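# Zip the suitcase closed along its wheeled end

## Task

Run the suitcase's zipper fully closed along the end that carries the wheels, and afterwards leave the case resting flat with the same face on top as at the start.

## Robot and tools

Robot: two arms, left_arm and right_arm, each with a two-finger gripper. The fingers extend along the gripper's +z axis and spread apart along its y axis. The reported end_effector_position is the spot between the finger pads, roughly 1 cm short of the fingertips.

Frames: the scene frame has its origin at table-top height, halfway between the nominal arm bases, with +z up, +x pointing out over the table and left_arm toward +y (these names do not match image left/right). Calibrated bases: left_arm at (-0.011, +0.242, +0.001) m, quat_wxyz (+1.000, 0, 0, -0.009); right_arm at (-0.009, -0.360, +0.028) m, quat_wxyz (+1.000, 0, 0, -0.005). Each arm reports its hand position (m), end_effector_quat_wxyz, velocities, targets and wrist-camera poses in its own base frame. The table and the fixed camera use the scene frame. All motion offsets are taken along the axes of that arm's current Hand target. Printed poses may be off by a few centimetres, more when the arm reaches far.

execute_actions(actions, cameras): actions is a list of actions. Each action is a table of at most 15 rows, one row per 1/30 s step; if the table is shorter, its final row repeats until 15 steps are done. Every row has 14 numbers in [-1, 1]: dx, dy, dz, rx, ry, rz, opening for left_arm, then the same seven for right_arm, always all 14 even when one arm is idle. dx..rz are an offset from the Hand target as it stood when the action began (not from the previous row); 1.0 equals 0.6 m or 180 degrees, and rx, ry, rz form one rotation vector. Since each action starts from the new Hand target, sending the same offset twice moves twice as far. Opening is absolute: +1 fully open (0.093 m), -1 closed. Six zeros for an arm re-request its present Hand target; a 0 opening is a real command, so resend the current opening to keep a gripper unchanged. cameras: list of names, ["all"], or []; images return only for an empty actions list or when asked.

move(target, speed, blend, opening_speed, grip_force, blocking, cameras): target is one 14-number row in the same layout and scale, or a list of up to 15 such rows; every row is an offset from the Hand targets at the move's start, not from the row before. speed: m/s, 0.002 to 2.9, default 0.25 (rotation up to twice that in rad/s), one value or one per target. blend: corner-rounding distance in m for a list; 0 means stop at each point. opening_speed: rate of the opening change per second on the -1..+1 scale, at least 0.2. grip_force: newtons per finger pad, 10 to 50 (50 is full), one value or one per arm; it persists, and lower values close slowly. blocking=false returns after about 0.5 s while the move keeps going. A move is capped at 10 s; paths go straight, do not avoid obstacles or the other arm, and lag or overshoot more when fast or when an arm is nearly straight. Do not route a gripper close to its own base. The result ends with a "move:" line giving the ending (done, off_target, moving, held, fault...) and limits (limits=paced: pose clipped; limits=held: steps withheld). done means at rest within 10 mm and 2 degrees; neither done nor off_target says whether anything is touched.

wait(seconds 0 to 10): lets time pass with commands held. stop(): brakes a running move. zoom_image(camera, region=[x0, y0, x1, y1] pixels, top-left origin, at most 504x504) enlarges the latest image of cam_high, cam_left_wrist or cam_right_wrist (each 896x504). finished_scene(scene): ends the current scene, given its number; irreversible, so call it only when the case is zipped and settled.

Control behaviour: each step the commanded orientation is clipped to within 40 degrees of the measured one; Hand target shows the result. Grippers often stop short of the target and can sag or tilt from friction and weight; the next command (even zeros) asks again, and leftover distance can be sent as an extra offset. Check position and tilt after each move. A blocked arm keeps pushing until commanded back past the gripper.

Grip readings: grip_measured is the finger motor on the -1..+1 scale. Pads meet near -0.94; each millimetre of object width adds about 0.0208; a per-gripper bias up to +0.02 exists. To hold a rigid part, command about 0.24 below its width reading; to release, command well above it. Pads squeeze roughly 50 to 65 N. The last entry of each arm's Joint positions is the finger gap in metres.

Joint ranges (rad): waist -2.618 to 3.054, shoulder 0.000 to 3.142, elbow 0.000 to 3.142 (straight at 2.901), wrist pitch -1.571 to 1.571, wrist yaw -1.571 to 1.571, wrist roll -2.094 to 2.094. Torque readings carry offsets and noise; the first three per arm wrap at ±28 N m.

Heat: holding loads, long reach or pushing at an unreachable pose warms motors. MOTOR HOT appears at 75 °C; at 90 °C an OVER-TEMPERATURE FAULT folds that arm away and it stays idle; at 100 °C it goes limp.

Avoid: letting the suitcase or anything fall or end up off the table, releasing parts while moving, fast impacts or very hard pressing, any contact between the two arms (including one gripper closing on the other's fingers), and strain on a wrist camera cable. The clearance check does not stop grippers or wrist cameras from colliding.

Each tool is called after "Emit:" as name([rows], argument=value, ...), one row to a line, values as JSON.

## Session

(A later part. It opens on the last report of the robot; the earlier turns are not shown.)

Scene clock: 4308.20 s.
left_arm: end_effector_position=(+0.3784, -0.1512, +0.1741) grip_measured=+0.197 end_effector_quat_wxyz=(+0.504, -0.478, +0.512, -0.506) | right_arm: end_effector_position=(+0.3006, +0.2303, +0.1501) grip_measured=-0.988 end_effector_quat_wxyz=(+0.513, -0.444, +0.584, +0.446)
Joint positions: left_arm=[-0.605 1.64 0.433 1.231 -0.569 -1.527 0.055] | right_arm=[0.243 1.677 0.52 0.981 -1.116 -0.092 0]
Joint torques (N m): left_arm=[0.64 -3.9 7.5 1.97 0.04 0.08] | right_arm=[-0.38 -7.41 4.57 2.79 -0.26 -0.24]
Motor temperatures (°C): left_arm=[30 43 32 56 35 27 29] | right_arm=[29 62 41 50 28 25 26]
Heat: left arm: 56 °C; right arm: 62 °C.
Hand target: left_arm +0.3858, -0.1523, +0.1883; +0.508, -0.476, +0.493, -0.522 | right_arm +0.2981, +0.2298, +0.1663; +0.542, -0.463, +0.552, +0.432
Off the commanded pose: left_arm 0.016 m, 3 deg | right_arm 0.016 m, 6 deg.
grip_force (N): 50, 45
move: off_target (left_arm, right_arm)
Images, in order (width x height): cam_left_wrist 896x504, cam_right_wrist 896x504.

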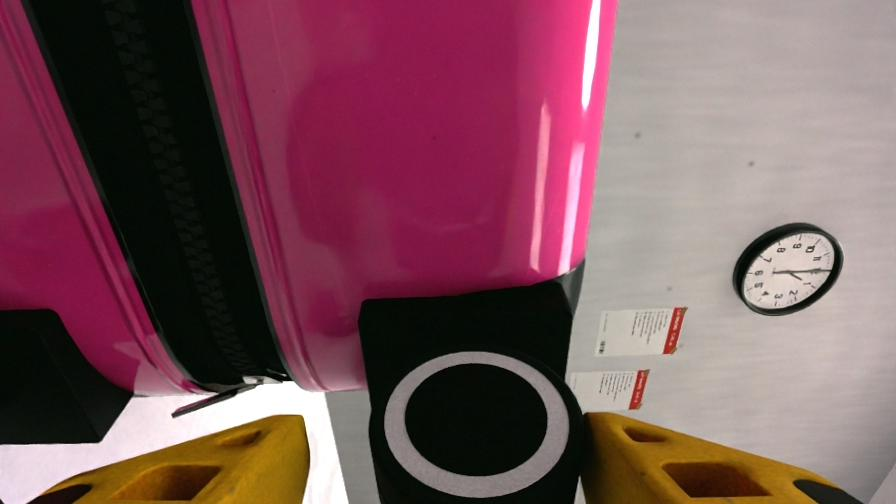

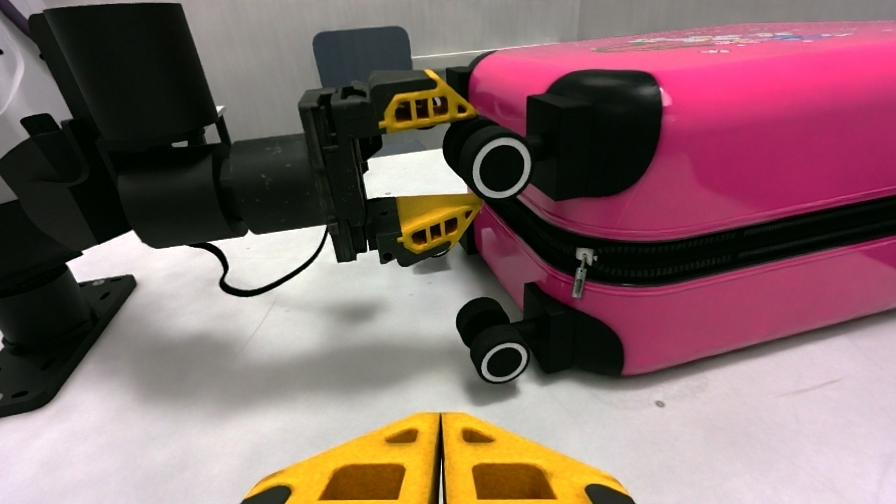

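Emit:
move([
  [0.0,-0.012,0.035,0.0,0.0,0.0,0.2,0.0,0.0,0.0,0,0,0,-1],
], speed=0.1, cameras=["cam_left_wrist","cam_right_wrist"])

Scene clock: 4313.77 s.
left_arm: end_effector_position=(+0.4000, -0.1495, +0.1888) grip_measured=+0.198 end_effector_quat_wxyz=(+0.508, -0.478, +0.498, -0.515) | right_arm: end_effector_position=(+0.3006, +0.2303, +0.1501) grip_measured=-0.988 end_effector_quat_wxyz=(+0.513, -0.444, +0.584, +0.446)
Joint positions: left_arm=[-0.559 1.665 0.514 1.205 -0.53 -1.53 0.055] | right_arm=[0.243 1.677 0.52 0.981 -1.116 -0.092 0]
Joint torques (N m): left_arm=[0.77 -4.31 7.91 1.63 0.06 0.08] | right_arm=[-0.35 -7.31 4.42 2.76 -0.21 -0.2]
Motor temperatures (°C): left_arm=[30 42 32 55 35 27 29] | right_arm=[29 61 41 50 28 25 26]
Heat: left arm: 55 °C; right arm: 61 °C.
Hand target: left_arm +0.4063, -0.1530, +0.1968; +0.508, -0.476, +0.493, -0.522 | right_arm +0.2981, +0.2298, +0.1663; +0.542, -0.463, +0.552, +0.432
Off the commanded pose: left_arm 0.011 m, 1 deg | right_arm 0.016 m, 6 deg.
grip_force (N): 50, 45
move: off_target (left_arm, right_arm)
Images, in order (width x height): cam_left_wrist 896x504, cam_right_wrist 896x504.

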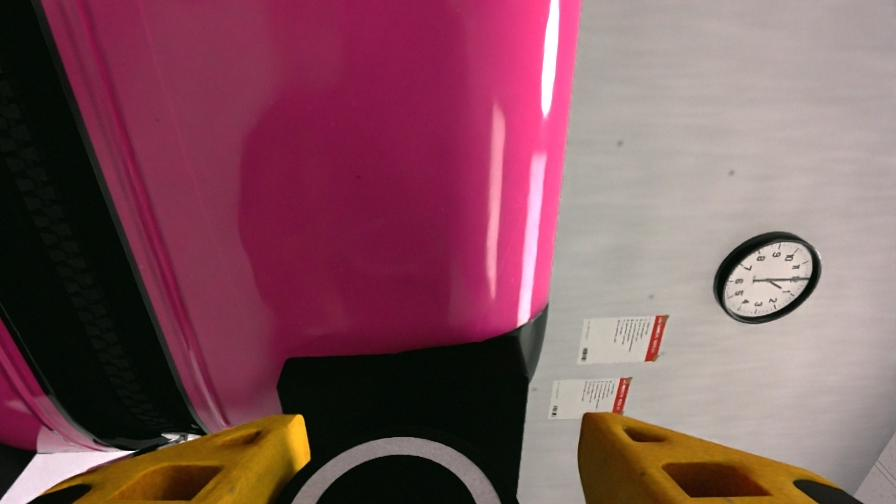

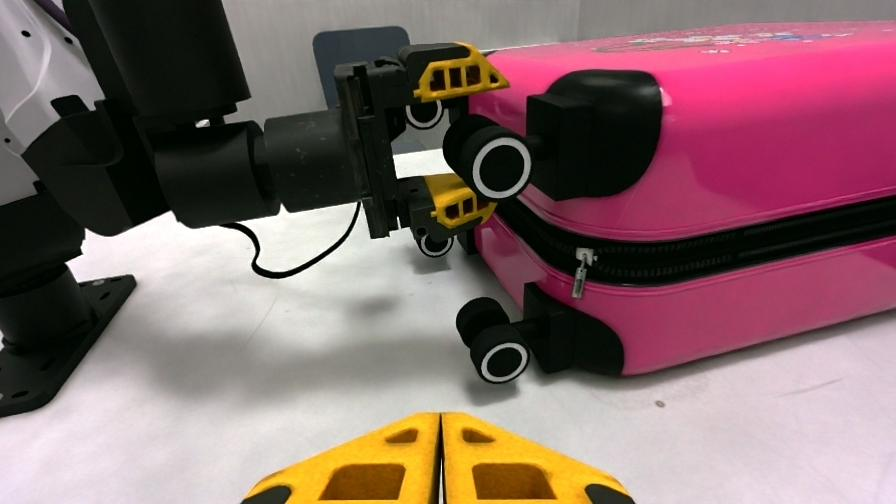

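Emit:
move([
  [0.0,0.016,-0.008,0.0,0.0,0.0,0.2,0.0,0.0,0.0,0,0,0,-1],
  [0.0,0.016,-0.008,0.0,0.0,0.0,-0.5,0.0,0.0,0.0,0,0,0,-1],
], speed=0.1, cameras=["cam_left_wrist","cam_right_wrist"])

Scene clock: 4321.13 s.
left_arm: end_effector_position=(+0.4018, -0.1509, +0.1815) grip_measured=-0.405 end_effector_quat_wxyz=(+0.506, -0.479, +0.502, -0.512) | right_arm: end_effector_position=(+0.3006, +0.2303, +0.1501) grip_measured=-0.988 end_effector_quat_wxyz=(+0.513, -0.444, +0.584, +0.446)
Joint positions: left_arm=[-0.559 1.694 0.515 1.221 -0.529 -1.531 0.026] | right_arm=[0.243 1.677 0.52 0.981 -1.116 -0.092 0]
Joint torques (N m): left_arm=[0.14 -4.4 5.14 2.05 -0.03 0.1] | right_arm=[-0.49 -7.36 4.52 2.74 -0.31 -0.14]
Motor temperatures (°C): left_arm=[30 41 33 55 34 27 29] | right_arm=[29 61 41 50 28 25 26]
Heat: left arm: 55 °C; right arm: 61 °C.
Hand target: left_arm +0.4021, -0.1528, +0.1869; +0.508, -0.476, +0.493, -0.522 | right_arm +0.2981, +0.2298, +0.1663; +0.542, -0.463, +0.552, +0.432
Off the commanded pose: left_arm 0.006 m, 2 deg | right_arm 0.016 m, 6 deg.
grip_force (N): 50, 45
move: off_target (right_arm); target 2's new opening was sent with left_arm's hand 0.010 m and 3 deg from that target
Images, in order (width x height): cam_left_wrist 896x504, cam_right_wrist 896x504.

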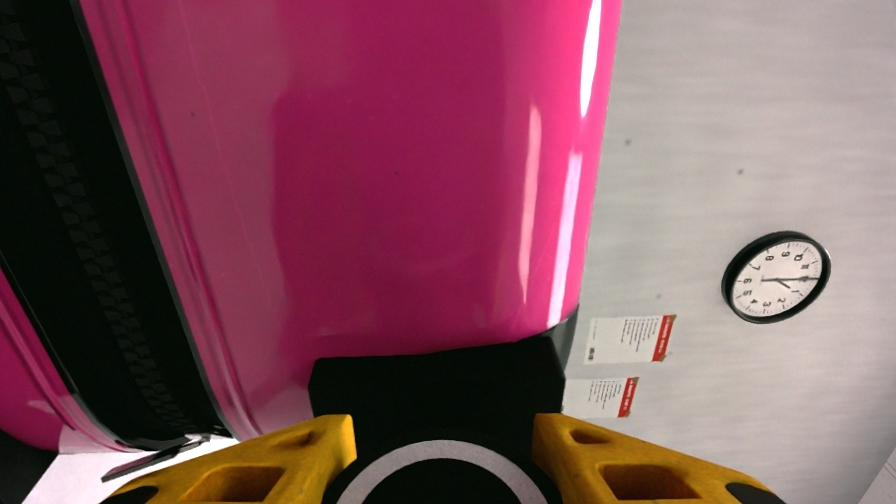

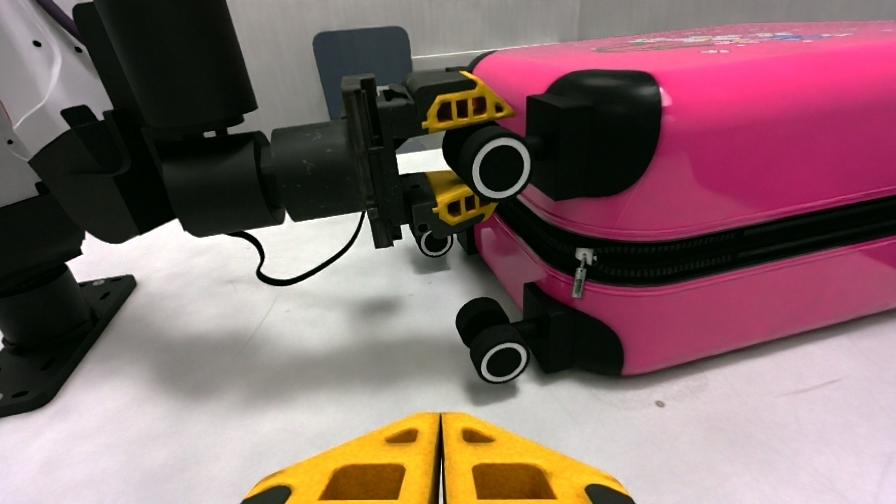

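Emit:
move([
  [0.2057,-0.0115,-0.1768,0.0,0.0,0.0,-0.5,0.0,0.05,-0.08,0,0,0,-1],
], speed=0.08, cameras=["all"])

Scene clock: 4331.30 s.
left_arm: end_effector_position=(+0.2980, -0.2529, +0.1800) grip_measured=-0.393 end_effector_quat_wxyz=(+0.522, -0.493, +0.486, -0.499) | right_arm: end_effector_position=(+0.2630, +0.1888, +0.1620) grip_measured=-0.988 end_effector_quat_wxyz=(+0.533, -0.450, +0.566, +0.439)
Joint positions: left_arm=[-1.105 1.765 0.563 1.3 -1.133 -1.467 0.026] | right_arm=[0.106 1.484 0.355 0.981 -1.251 -0.124 0]
Joint torques (N m): left_arm=[-2.17 -3.99 6.53 1.6 0.25 0.28] | right_arm=[-0.58 -5.44 4.77 2.05 -0.27 -0.2]
Motor temperatures (°C): left_arm=[30 41 33 54 34 27 29] | right_arm=[28 60 41 50 28 25 26]
Heat: left arm: 54 °C; right arm: 60 °C.
Hand target: left_arm +0.2921, -0.2729, +0.1870; +0.508, -0.476, +0.493, -0.522 | right_arm +0.2592, +0.1887, +0.1674; +0.542, -0.463, +0.552, +0.432
Off the commanded pose: left_arm 0.022 m, 4 deg | right_arm 0.007 m, 2 deg.
grip_force (N): 50, 45
move: off_target (left_arm)

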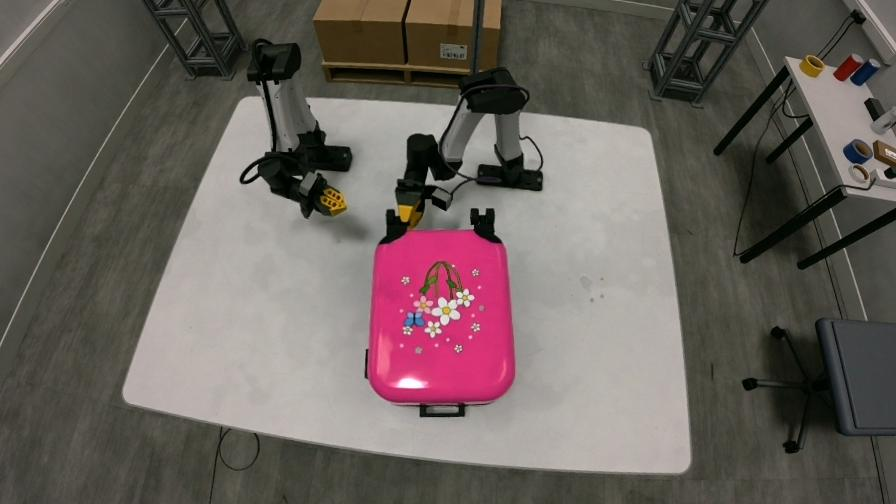

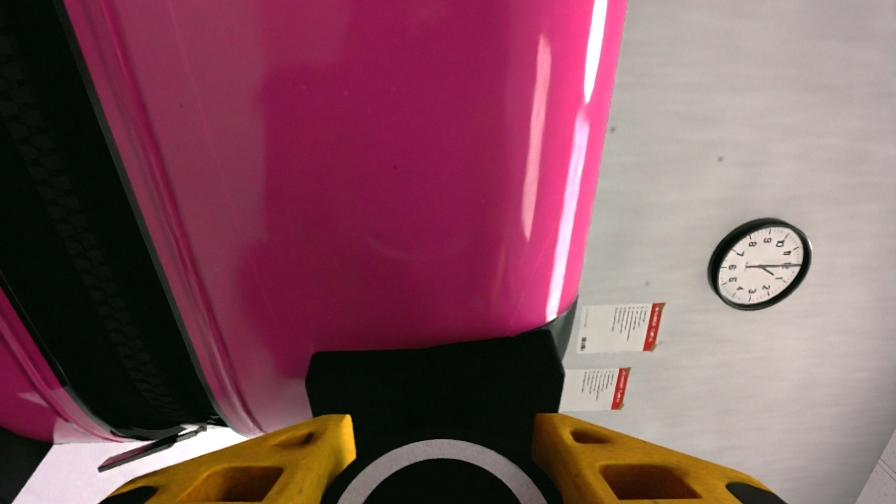

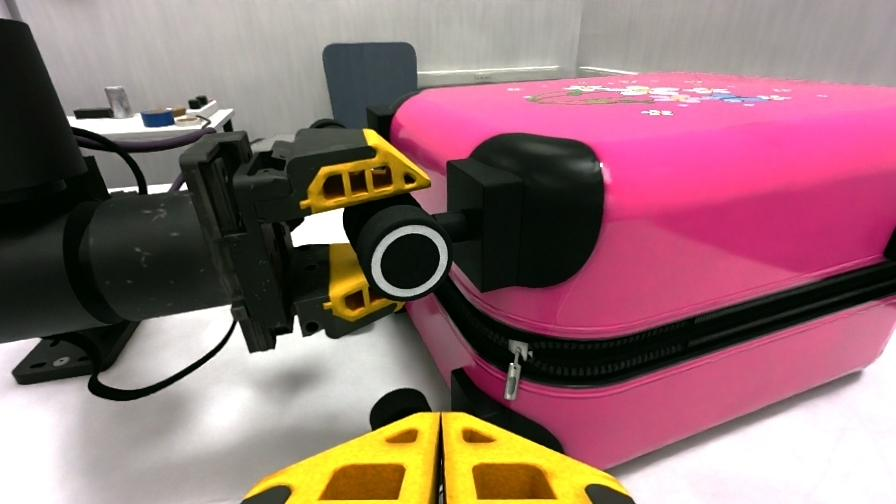

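Emit:
move([
  [0.06,-0.004,-0.055,0.0,0.0,0.0,-0.5,0.0,0.0,-0.03,0,0,0,-1],
], speed=0.08, cameras=["all"])

Scene clock: 4349.37 s.
left_arm: end_effector_position=(+0.2660, -0.2870, +0.1809) grip_measured=-0.393 end_effector_quat_wxyz=(+0.524, -0.495, +0.483, -0.497) | right_arm: end_effector_position=(+0.2596, +0.1712, +0.1669) grip_measured=-0.988 end_effector_quat_wxyz=(+0.544, -0.457, +0.555, +0.432)
Joint positions: left_arm=[-1.249 1.84 0.646 1.347 -1.284 -1.41 0.026] | right_arm=[0.029 1.448 0.342 0.961 -1.328 -0.158 0]
Joint torques (N m): left_arm=[-2.28 -4.46 6.68 1.47 0.35 0.3] | right_arm=[-0.65 -4.92 4.92 1.58 -0.19 -0.26]
Motor temperatures (°C): left_arm=[30 39 34 52 34 27 30] | right_arm=[28 59 41 47 28 25 26]
Heat: left arm: 52 °C; right arm: 59 °C.
Hand target: left_arm +0.2579, -0.3079, +0.1873; +0.508, -0.476, +0.493, -0.522 | right_arm +0.2557, +0.1710, +0.1681; +0.542, -0.463, +0.552, +0.432
Off the commanded pose: left_arm 0.023 m, 4 deg | right_arm 0.004 m, 1 deg.
grip_force (N): 50, 45
move: off_target (left_arm)

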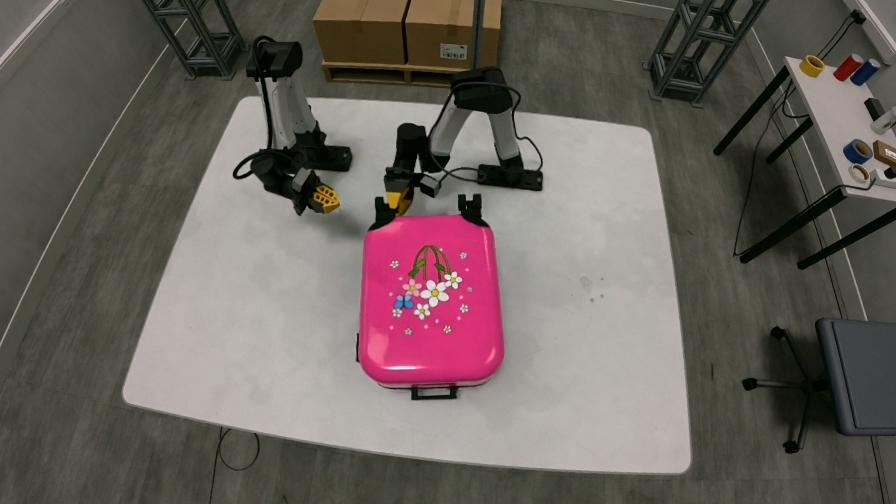

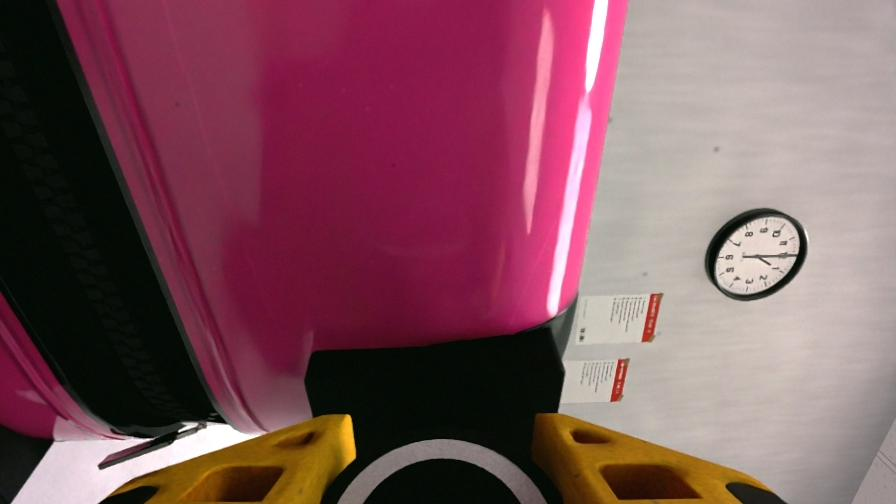

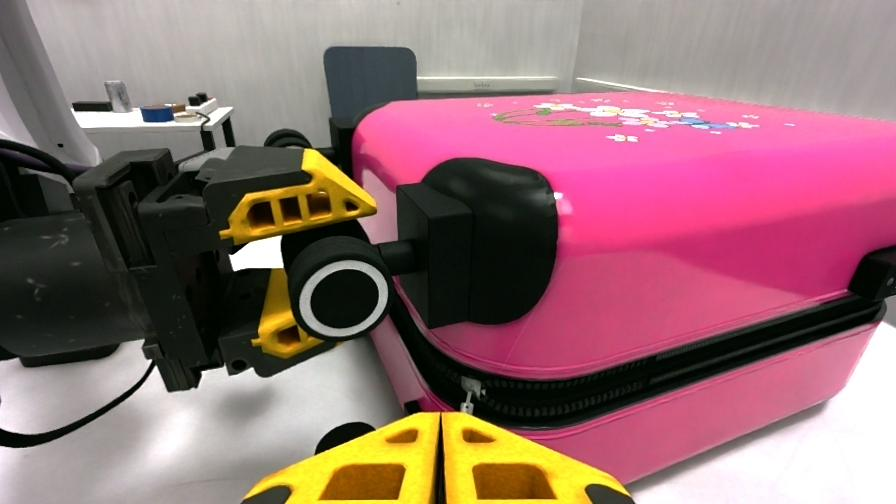

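Emit:
move([
  [0,0,0,0.0,0.0,0.0,-0.5,0.1182,0.0063,0.0905,0.0915,-0.0199,0.0035,-0.55],
], speed=0.15, cameras=["cam_right_wrist"])

Scene clock: 4375.47 s.
left_arm: end_effector_position=(+0.2660, -0.2870, +0.1809) grip_measured=-0.393 end_effector_quat_wxyz=(+0.524, -0.495, +0.483, -0.497) | right_arm: end_effector_position=(+0.2579, +0.2178, +0.0649) grip_measured=-0.552 end_effector_quat_wxyz=(+0.518, -0.379, +0.674, +0.364)
Joint positions: left_arm=[-1.249 1.84 0.646 1.347 -1.284 -1.41 0.026] | right_arm=[0.353 1.844 0.178 1.392 -0.753 -0.089 0.019]
Joint torques (N m): left_arm=[-2.28 -4.48 6.69 1.47 0.35 0.31] | right_arm=[0.42 -3.66 2.62 4.41 -0.08 0.03]
Motor temperatures (°C): left_arm=[30 39 34 49 33 27 30] | right_arm=[28 56 40 45 28 25 26]
Heat: left arm: 49 °C; right arm: 56 °C.
Hand target: left_arm +0.2579, -0.3079, +0.1873; +0.508, -0.476, +0.493, -0.522 | right_arm +0.2639, +0.2219, +0.0950; +0.617, -0.364, +0.594, +0.366
Off the commanded pose: left_arm 0.023 m, 4 deg | right_arm 0.031 m, 15 deg.
joint sent to its limit (right arm) — joint 4 (wrist pitch), upper limit. The joint targets are off in position and orientation.
grip_force (N): 50, 45
move: off_target (left_arm, right_arm)
Images, in order (width x height): cam_right_wrist 896x504.

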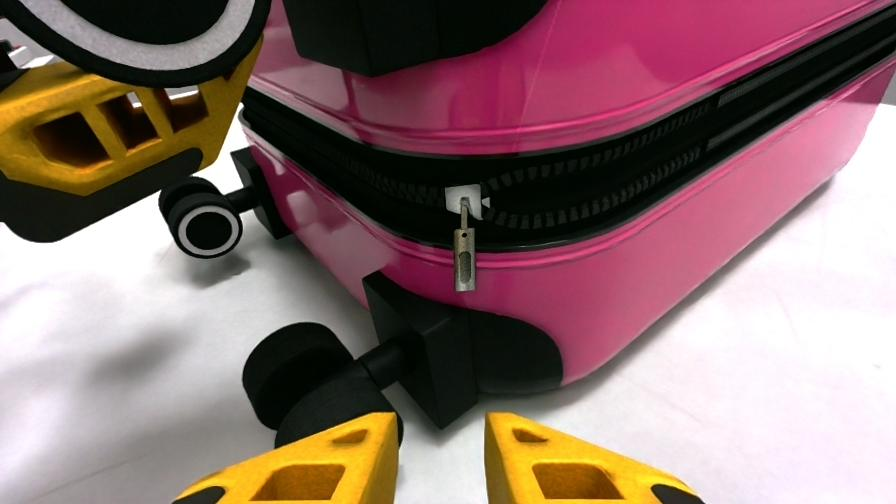

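Emit:
move([
  [0,0,0,0.0,0.0,0.0,-0.5,-0.0147,-0.01,0.0643,0,0,0,-0.55],
], speed=0.1, cameras=["cam_right_wrist"])

Scene clock: 4393.70 s.
left_arm: end_effector_position=(+0.2660, -0.2870, +0.1809) grip_measured=-0.393 end_effector_quat_wxyz=(+0.524, -0.495, +0.483, -0.497) | right_arm: end_effector_position=(+0.2754, +0.2482, +0.0681) grip_measured=-0.552 end_effector_quat_wxyz=(+0.527, -0.378, +0.669, +0.363)
Joint positions: left_arm=[-1.249 1.84 0.646 1.347 -1.284 -1.41 0.026] | right_arm=[0.454 1.904 0.282 1.392 -0.652 -0.052 0.019]
Joint torques (N m): left_arm=[-2.29 -4.45 6.68 1.47 0.35 0.3] | right_arm=[0.25 -4.53 4.34 4.43 -0.07 0.12]
Motor temperatures (°C): left_arm=[30 39 34 48 32 27 31] | right_arm=[28 54 39 56 27 25 26]
Heat: left arm: 48 °C; right arm: 56 °C.
Hand target: left_arm +0.2579, -0.3079, +0.1873; +0.508, -0.476, +0.493, -0.522 | right_arm +0.2869, +0.2530, +0.1051; +0.617, -0.364, +0.594, +0.366
Off the commanded pose: left_arm 0.023 m, 4 deg | right_arm 0.039 m, 14 deg.
joint sent to its limit (right arm) — joint 4 (wrist pitch), upper limit. The joint targets are off in position and orientation.
grip_force (N): 50, 45
move: off_target (left_arm, right_arm)
Images, in order (width x height): cam_right_wrist 896x504.

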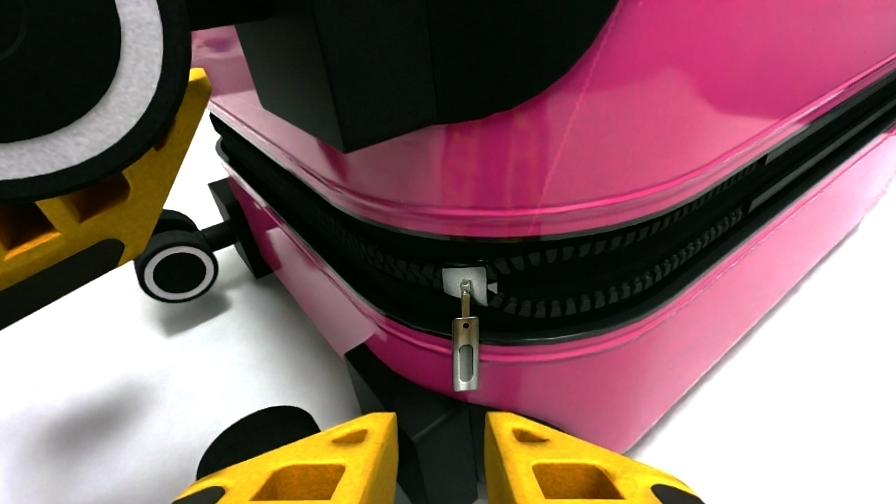

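Emit:
move([
  [0,0,0,0.0,0.0,0.0,-0.5,-0.0223,-0.0075,0.0343,0,0,0,-0.55],
], speed=0.1, cameras=["cam_right_wrist"])

Scene clock: 4400.27 s.
left_arm: end_effector_position=(+0.2660, -0.2870, +0.1809) grip_measured=-0.393 end_effector_quat_wxyz=(+0.524, -0.495, +0.483, -0.497) | right_arm: end_effector_position=(+0.2903, +0.2647, +0.0806) grip_measured=-0.552 end_effector_quat_wxyz=(+0.543, -0.370, +0.658, +0.366)
Joint positions: left_arm=[-1.249 1.84 0.646 1.347 -1.284 -1.41 0.026] | right_arm=[0.493 1.919 0.355 1.392 -0.605 -0.018 0.019]
Joint torques (N m): left_arm=[-2.28 -4.46 6.67 1.48 0.35 0.3] | right_arm=[0.28 -4.98 4.81 4.45 0 0.13]
Motor temperatures (°C): left_arm=[30 38 34 48 32 27 31] | right_arm=[28 53 39 58 27 25 26]
Heat: left arm: 48 °C; right arm: 58 °C.
Hand target: left_arm +0.2579, -0.3079, +0.1873; +0.508, -0.476, +0.493, -0.522 | right_arm +0.3001, +0.2689, +0.1191; +0.617, -0.364, +0.594, +0.366
Off the commanded pose: left_arm 0.023 m, 4 deg | right_arm 0.040 m, 11 deg.
joint sent to its limit (right arm) — joint 4 (wrist pitch), upper limit. The joint targets are off in position, not in orientation.
grip_force (N): 50, 45
move: off_target (left_arm, right_arm)
Images, in order (width x height): cam_right_wrist 896x504.

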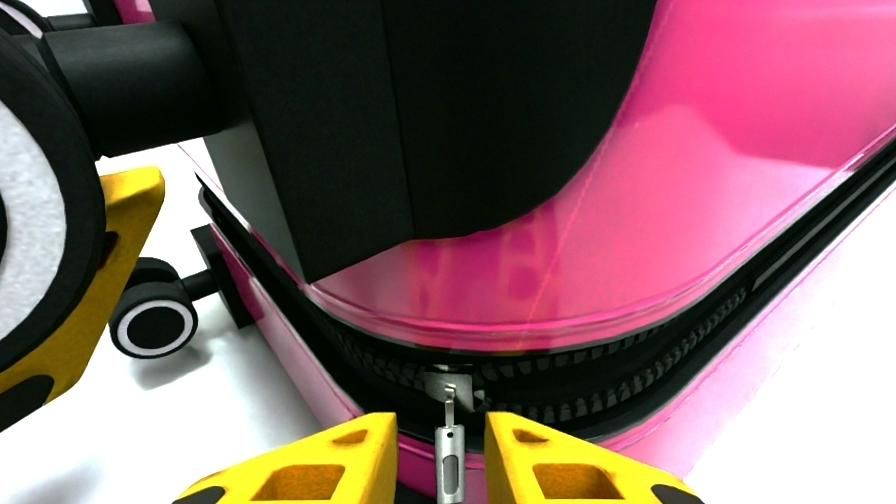

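Emit:
move([
  [0,0,0,0.0,0.0,0.0,-0.5,-0.003,0.0,0.016,0,0,0,-0.55],
], speed=0.08, cameras=["cam_right_wrist"])

Emit:
zoom_image(camera="cam_right_wrist", region=[330, 330, 560, 504])

Scene clock: 4406.37 s.
left_arm: end_effector_position=(+0.2660, -0.2870, +0.1809) grip_measured=-0.393 end_effector_quat_wxyz=(+0.524, -0.495, +0.483, -0.497) | right_arm: end_effector_position=(+0.2959, +0.2715, +0.0820) grip_measured=-0.552 end_effector_quat_wxyz=(+0.548, -0.368, +0.657, +0.365)
Joint positions: left_arm=[-1.249 1.84 0.646 1.347 -1.284 -1.41 0.026] | right_arm=[0.51 1.936 0.384 1.392 -0.582 -0.012 0.019]
Joint torques (N m): left_arm=[-2.26 -4.48 6.69 1.48 0.35 0.31] | right_arm=[0.36 -5.14 4.79 4.46 0.01 0.08]
Motor temperatures (°C): left_arm=[30 38 34 48 32 27 31] | right_arm=[28 53 39 61 27 25 26]
Heat: left arm: 48 °C; right arm: 61 °C.
Hand target: left_arm +0.2579, -0.3079, +0.1873; +0.508, -0.476, +0.493, -0.522 | right_arm +0.3046, +0.2773, +0.1212; +0.617, -0.364, +0.594, +0.366
Off the commanded pose: left_arm 0.023 m, 4 deg | right_arm 0.041 m, 11 deg.
grip_force (N): 50, 45
move: off_target (left_arm, right_arm)
Images, in order (width x height): cam_right_wrist 896x504.

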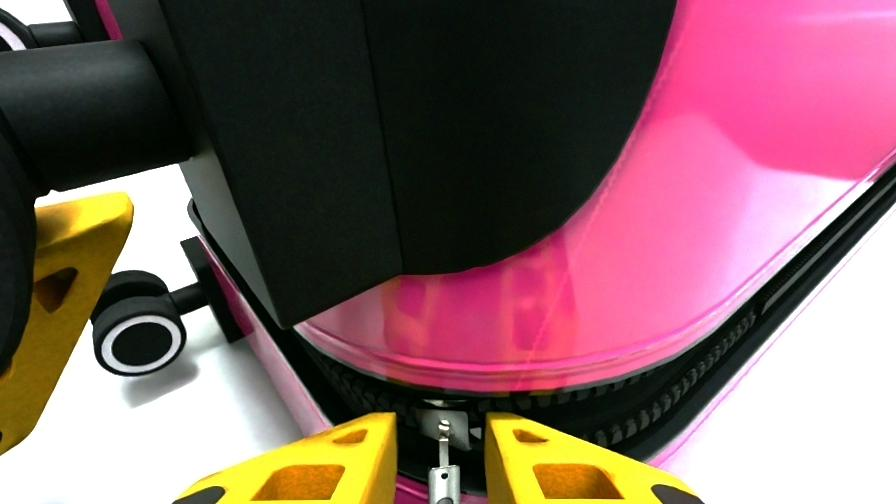

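Scaled by 2.191.

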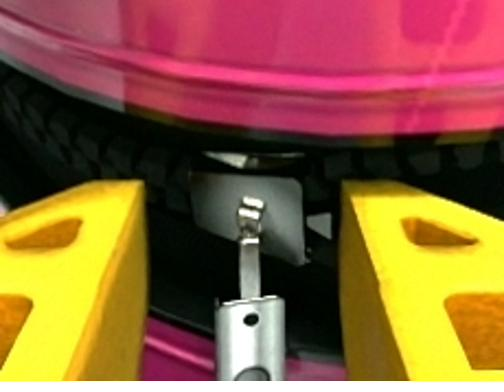

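Emit:
move([
  [0,0,0,0.0,0.0,0.0,-0.5,0.008,0.0,0.012,0,0,0,-0.55],
], speed=0.08, cameras=["cam_right_wrist"])

Emit:
zoom_image(camera="cam_right_wrist", region=[330, 330, 560, 504])

Scene clock: 4411.27 s.
left_arm: end_effector_position=(+0.2660, -0.2870, +0.1809) grip_measured=-0.393 end_effector_quat_wxyz=(+0.524, -0.495, +0.483, -0.497) | right_arm: end_effector_position=(+0.2976, +0.2738, +0.0794) grip_measured=-0.552 end_effector_quat_wxyz=(+0.546, -0.368, +0.657, +0.366)
Joint positions: left_arm=[-1.249 1.84 0.646 1.347 -1.284 -1.41 0.026] | right_arm=[0.513 1.953 0.396 1.394 -0.582 -0.01 0.019]
Joint torques (N m): left_arm=[-2.28 -4.46 6.68 1.47 0.35 0.3] | right_arm=[0.84 -4.26 5.71 4.44 0.03 0.12]
Motor temperatures (°C): left_arm=[30 38 34 47 32 27 31] | right_arm=[28 53 39 62 27 25 26]
Heat: left arm: 47 °C; right arm: 62 °C.
Hand target: left_arm +0.2579, -0.3079, +0.1873; +0.508, -0.476, +0.493, -0.522 | right_arm +0.3081, +0.2838, +0.1166; +0.617, -0.364, +0.594, +0.366
Off the commanded pose: left_arm 0.023 m, 4 deg | right_arm 0.040 m, 11 deg.
joint sent to its limit (right arm) — joint 4 (wrist pitch), upper limit. The joint targets are off in position, not in orientation.
grip_force (N): 50, 45
move: off_target (left_arm, right_arm)
Images, in order (width x height): cam_right_wrist 896x504.

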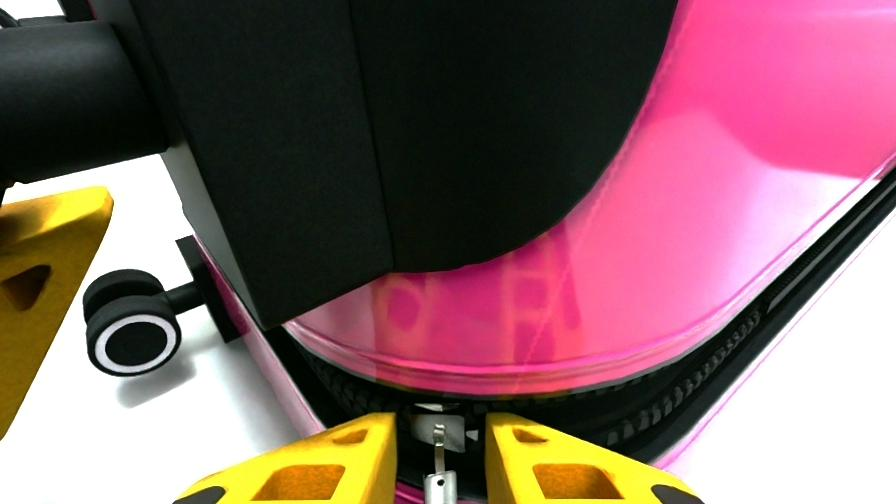

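Scaled by 2.191.

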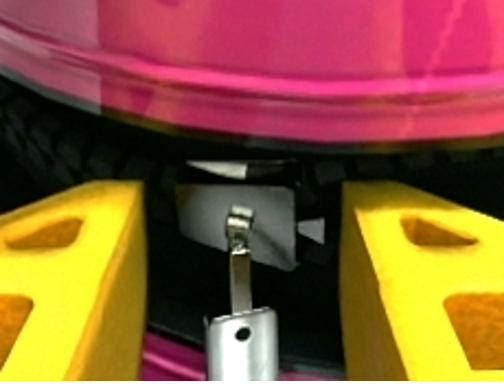

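Emit:
move([
  [0,0,0,0.0,0.0,0.0,-0.5,0.0,0.0,0.0,0,0,0,-1],
], speed=0.08, grip_force=[50, 50], cameras=["cam_right_wrist"])

Emit:
zoom_image(camera="cam_right_wrist", region=[330, 330, 560, 504])

Scene clock: 4416.67 s.
left_arm: end_effector_position=(+0.2660, -0.2865, +0.1808) grip_measured=-0.393 end_effector_quat_wxyz=(+0.525, -0.496, +0.483, -0.496) | right_arm: end_effector_position=(+0.3000, +0.2720, +0.0787) grip_measured=-0.953 end_effector_quat_wxyz=(+0.548, -0.364, +0.660, +0.362)
Joint positions: left_arm=[-1.249 1.84 0.646 1.347 -1.287 -1.409 0.026] | right_arm=[0.51 1.955 0.396 1.394 -0.572 -0.01 0]
Joint torques (N m): left_arm=[-2.29 -4.48 6.64 1.47 0.38 0.3] | right_arm=[1.05 -4.42 5.91 4.49 0.01 0.12]
Motor temperatures (°C): left_arm=[30 38 34 47 32 27 31] | right_arm=[28 52 39 65 27 25 26]
Heat: left arm: 47 °C; right arm: 65 °C.
Hand target: left_arm +0.2579, -0.3079, +0.1873; +0.508, -0.476, +0.493, -0.522 | right_arm +0.3081, +0.2838, +0.1166; +0.617, -0.364, +0.594, +0.366
Off the commanded pose: left_arm 0.024 m, 4 deg | right_arm 0.040 m, 11 deg.
joint sent to its limit (right arm) — joint 4 (wrist pitch), upper limit. The joint targets are off in position, not in orientation.
move: off_target (left_arm, right_arm)
Images, in order (width x height): cam_right_wrist 896x504.

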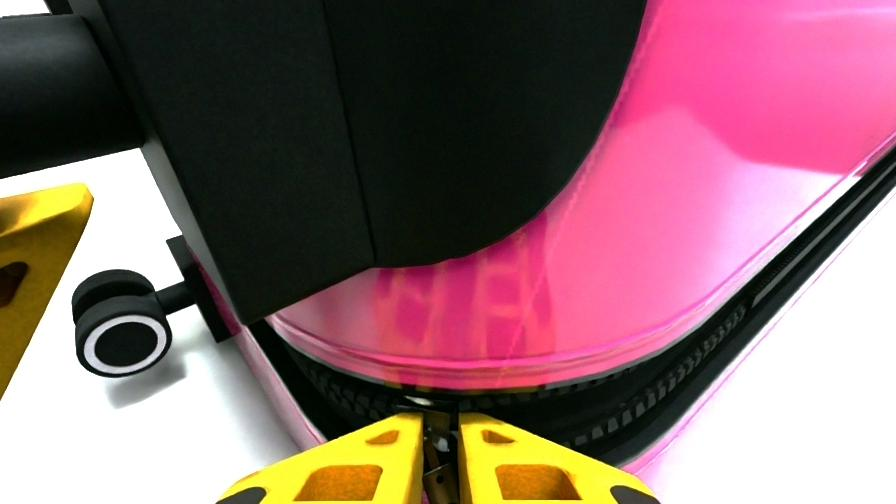

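Scaled by 2.191.

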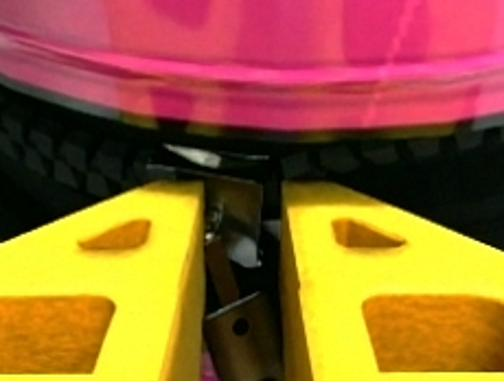

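Emit:
move([
  [-0.0508,-0.0016,-0.0298,0.0,0.0,0.0,-0.5,0.0012,-0.1157,-0.0143,0.0666,0.001,-0.002,-1],
], speed=0.06, cameras=["cam_right_wrist","cam_left_wrist"])

Emit:
zoom_image(camera="cam_right_wrist", region=[330, 330, 560, 504])

Scene clock: 4436.50 s.
left_arm: end_effector_position=(+0.2572, -0.2795, +0.1802) grip_measured=-0.392 end_effector_quat_wxyz=(+0.512, -0.475, +0.497, -0.514) | right_arm: end_effector_position=(+0.2941, +0.2744, +0.0800) grip_measured=-0.954 end_effector_quat_wxyz=(+0.535, -0.387, +0.643, +0.388)
Joint positions: left_arm=[-1.258 1.795 0.561 1.393 -1.23 -1.4 0.026] | right_arm=[0.485 1.967 0.411 1.394 -0.678 -0.017 0]
Joint torques (N m): left_arm=[-3.26 -7.87 1.54 1.59 -0.3 0.29] | right_arm=[-5.67 -5.67 6.89 4.01 1.84 0.12]
Motor temperatures (°C): left_arm=[30 38 34 46 32 27 31] | right_arm=[28 52 40 71 28 25 27]
Heat: left arm: 46 °C; right arm: 71 °C.
Hand target: left_arm +0.2409, -0.2769, +0.1873; +0.508, -0.476, +0.493, -0.522 | right_arm +0.3655, +0.2438, +0.1167; +0.652, -0.300, +0.629, +0.299
Off the commanded pose: left_arm 0.018 m, 1 deg | right_arm 0.086 m, 20 deg.
move: off_target (left_arm, right_arm)
Images, in order (width x height): cam_left_wrist 896x504, cam_right_wrist 896x504.

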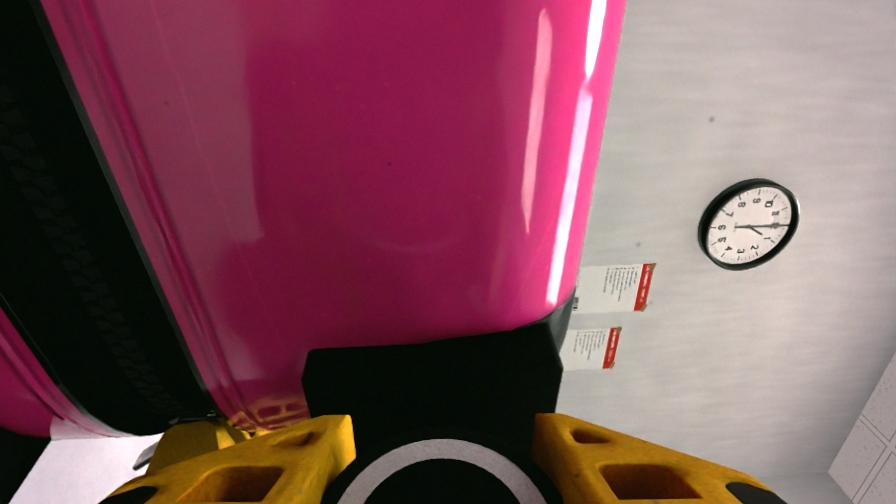

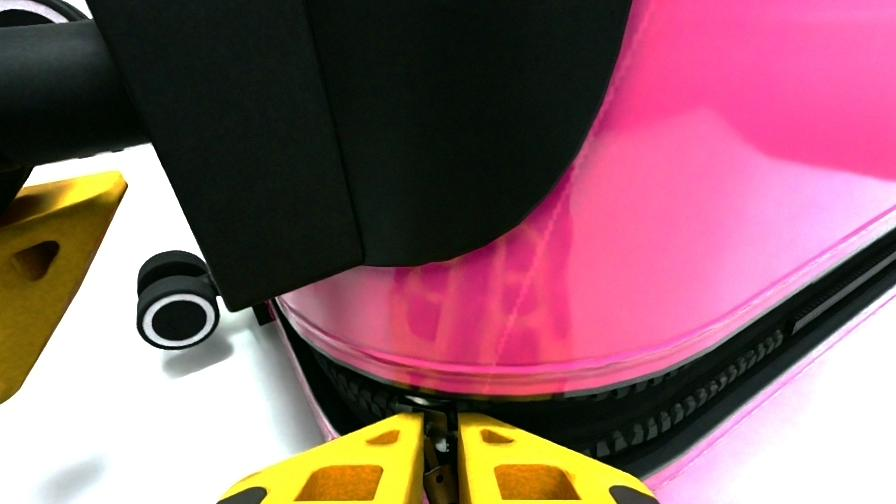

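Scaled by 2.191.

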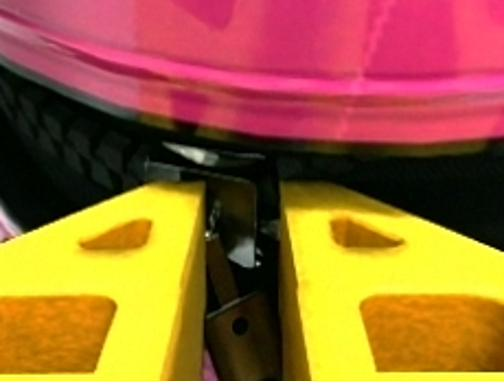

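Emit:
move([
  [0,0,0,0.0,0.0,0.0,-0.5,0.0,-0.083,-0.02,0.0444,0.022,-0.002,-1],
], speed=0.06, cameras=["cam_right_wrist"])

Emit:
zoom_image(camera="cam_right_wrist", region=[330, 330, 560, 504])

Scene clock: 4446.57 s.
left_arm: end_effector_position=(+0.2544, -0.2907, +0.1809) grip_measured=-0.391 end_effector_quat_wxyz=(+0.499, -0.456, +0.512, -0.530) | right_arm: end_effector_position=(+0.2937, +0.2583, +0.0812) grip_measured=-0.978 end_effector_quat_wxyz=(+0.514, -0.386, +0.651, +0.405)
Joint positions: left_arm=[-1.266 1.795 0.561 1.389 -1.175 -1.4 0.026] | right_arm=[0.414 1.916 0.401 1.311 -0.777 -0.012 0]
Joint torques (N m): left_arm=[-2.67 -7.94 1.78 1.6 -0.83 0.24] | right_arm=[-9.21 -10.13 6.13 3.12 2.91 -0.16]
Motor temperatures (°C): left_arm=[30 40 33 46 31 27 31] | right_arm=[30 54 40 71 31 25 27]
Heat: left arm: 46 °C; right arm: 71 °C.
Hand target: left_arm +0.2409, -0.2769, +0.1873; +0.508, -0.476, +0.493, -0.522 | right_arm +0.3960, +0.2027, +0.1171; +0.650, -0.266, +0.669, +0.242
Off the commanded pose: left_arm 0.020 m, 3 deg | right_arm 0.122 m, 28 deg.
move: off_target (left_arm, right_arm)
Images, in order (width x height): cam_right_wrist 896x504.

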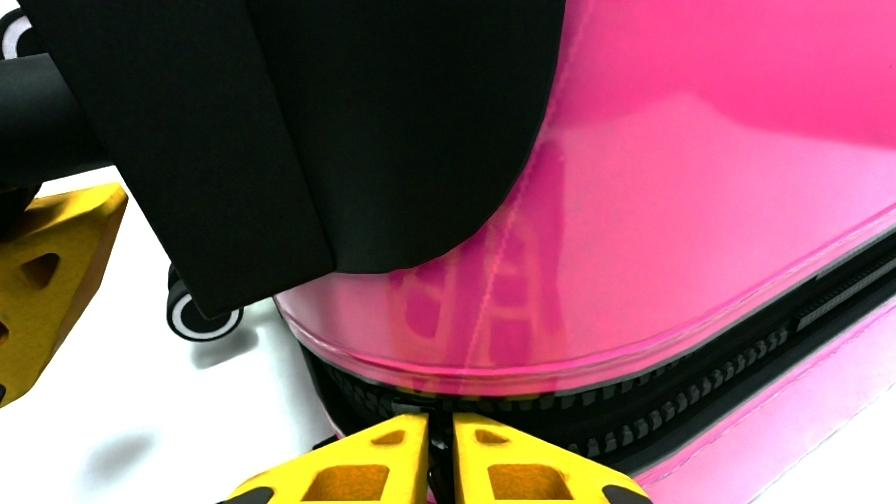

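Scaled by 2.191.

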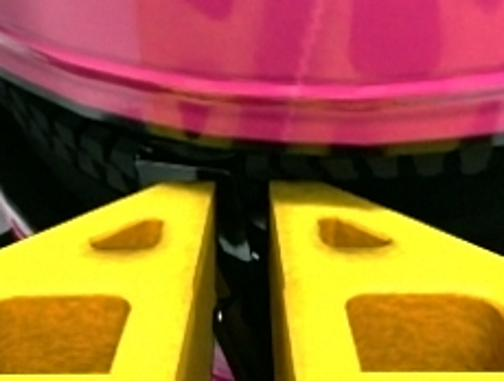

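Emit:
move([
  [-0.0325,-0.0015,-0.026,0.0,0.0,0.0,-0.5,0.0005,-0.0618,0.0248,0.033,0.0,0.0,-1],
], speed=0.06, cameras=["cam_right_wrist"])

Emit:
zoom_image(camera="cam_right_wrist", region=[330, 330, 560, 504])

Scene clock: 4463.23 s.
left_arm: end_effector_position=(+0.2361, -0.2823, +0.1802) grip_measured=-0.390 end_effector_quat_wxyz=(+0.485, -0.443, +0.525, -0.541) | right_arm: end_effector_position=(+0.3372, +0.2253, +0.0842) grip_measured=-0.985 end_effector_quat_wxyz=(+0.533, -0.337, +0.686, +0.363)
Joint positions: left_arm=[-1.309 1.729 0.476 1.398 -1.167 -1.409 0.026] | right_arm=[0.307 1.893 0.456 1.21 -0.734 -0.012 0]
Joint torques (N m): left_arm=[-1.99 -7.64 1.28 1.77 -1.23 0.37] | right_arm=[-4.67 -6.64 9.66 3.42 3.01 -0.13]
Motor temperatures (°C): left_arm=[30 41 33 46 32 27 31] | right_arm=[34 60 41 70 39 25 28]
Heat: left arm: 46 °C; right arm: 70 °C.
Hand target: left_arm +0.2259, -0.2569, +0.1873; +0.508, -0.476, +0.493, -0.522 | right_arm +0.4319, +0.1852, +0.1170; +0.663, -0.232, +0.681, +0.207
Off the commanded pose: left_arm 0.028 m, 6 deg | right_arm 0.108 m, 26 deg.
move: off_target (left_arm, right_arm)
Images, in order (width x height): cam_right_wrist 896x504.

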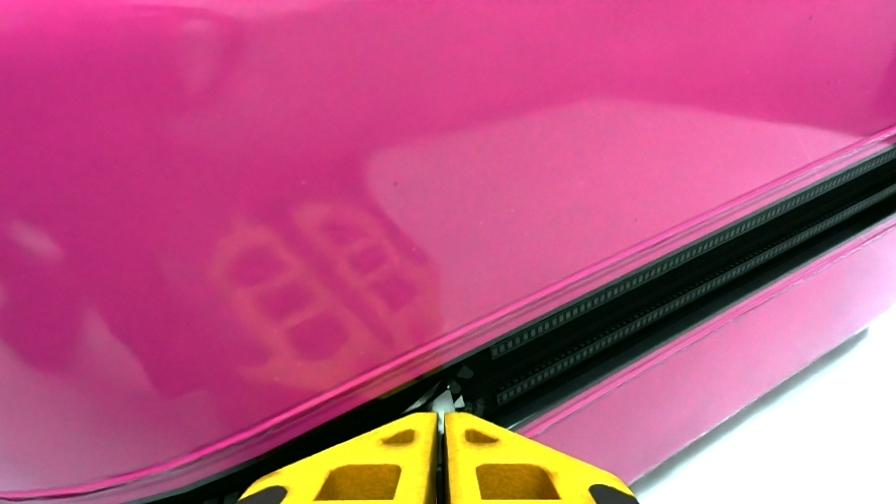

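Scaled by 2.191.

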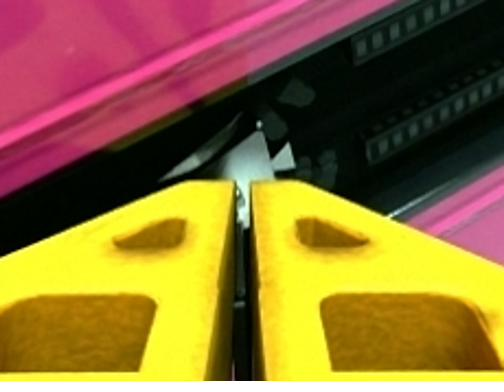

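Emit:
move([
  [-0.0,-0.0,-0.02,0.0,0.0,0.0,-0.5,0.0005,0.01,0.045,0.02,0.0,0.0,-1],
], speed=0.06, cameras=["cam_right_wrist"])

Emit:
zoom_image(camera="cam_right_wrist", region=[330, 330, 560, 504])

Scene clock: 4469.47 s.
left_arm: end_effector_position=(+0.2319, -0.2697, +0.1801) grip_measured=-0.390 end_effector_quat_wxyz=(+0.499, -0.461, +0.511, -0.527) | right_arm: end_effector_position=(+0.3432, +0.2485, +0.0842) grip_measured=-0.985 end_effector_quat_wxyz=(+0.538, -0.344, +0.682, +0.358)
Joint positions: left_arm=[-1.326 1.723 0.46 1.427 -1.244 -1.392 0.026] | right_arm=[0.379 1.928 0.51 1.207 -0.664 -0.012 0]
Joint torques (N m): left_arm=[-4.08 -7.01 1.29 1.82 -0.89 0.49] | right_arm=[-4.98 -6.64 10.37 3.36 3.43 -0.07]
Motor temperatures (°C): left_arm=[30 41 32 46 32 27 31] | right_arm=[34 60 42 68 41 25 27]
Heat: left arm: 46 °C; right arm: 68 °C.
Hand target: left_arm +0.2139, -0.2566, +0.1866; +0.508, -0.476, +0.493, -0.522 | right_arm +0.4502, +0.2059, +0.1156; +0.670, -0.211, +0.687, +0.186
Off the commanded pose: left_arm 0.023 m, 3 deg | right_arm 0.119 m, 29 deg.
move: off_target (left_arm, right_arm)
Images, in order (width x height): cam_right_wrist 896x504.

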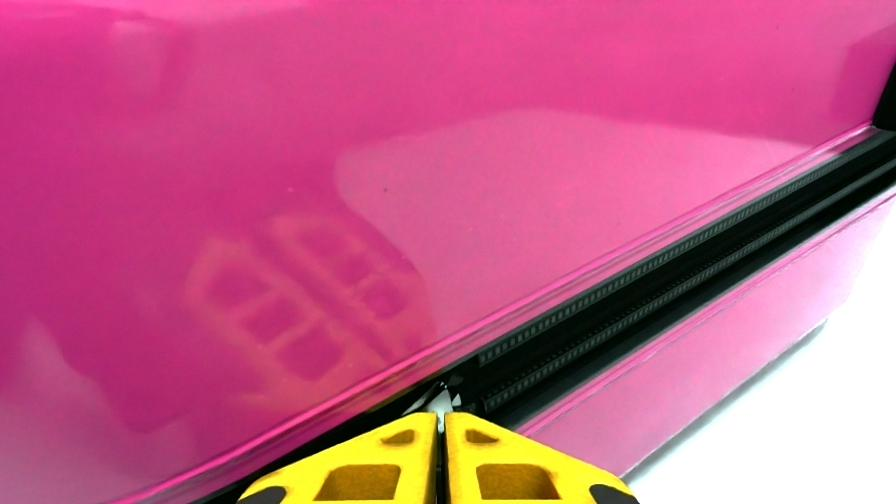

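Scaled by 2.191.

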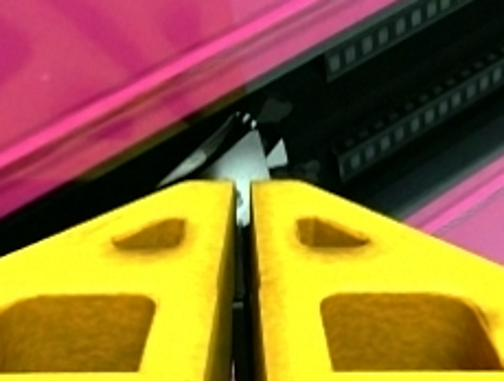

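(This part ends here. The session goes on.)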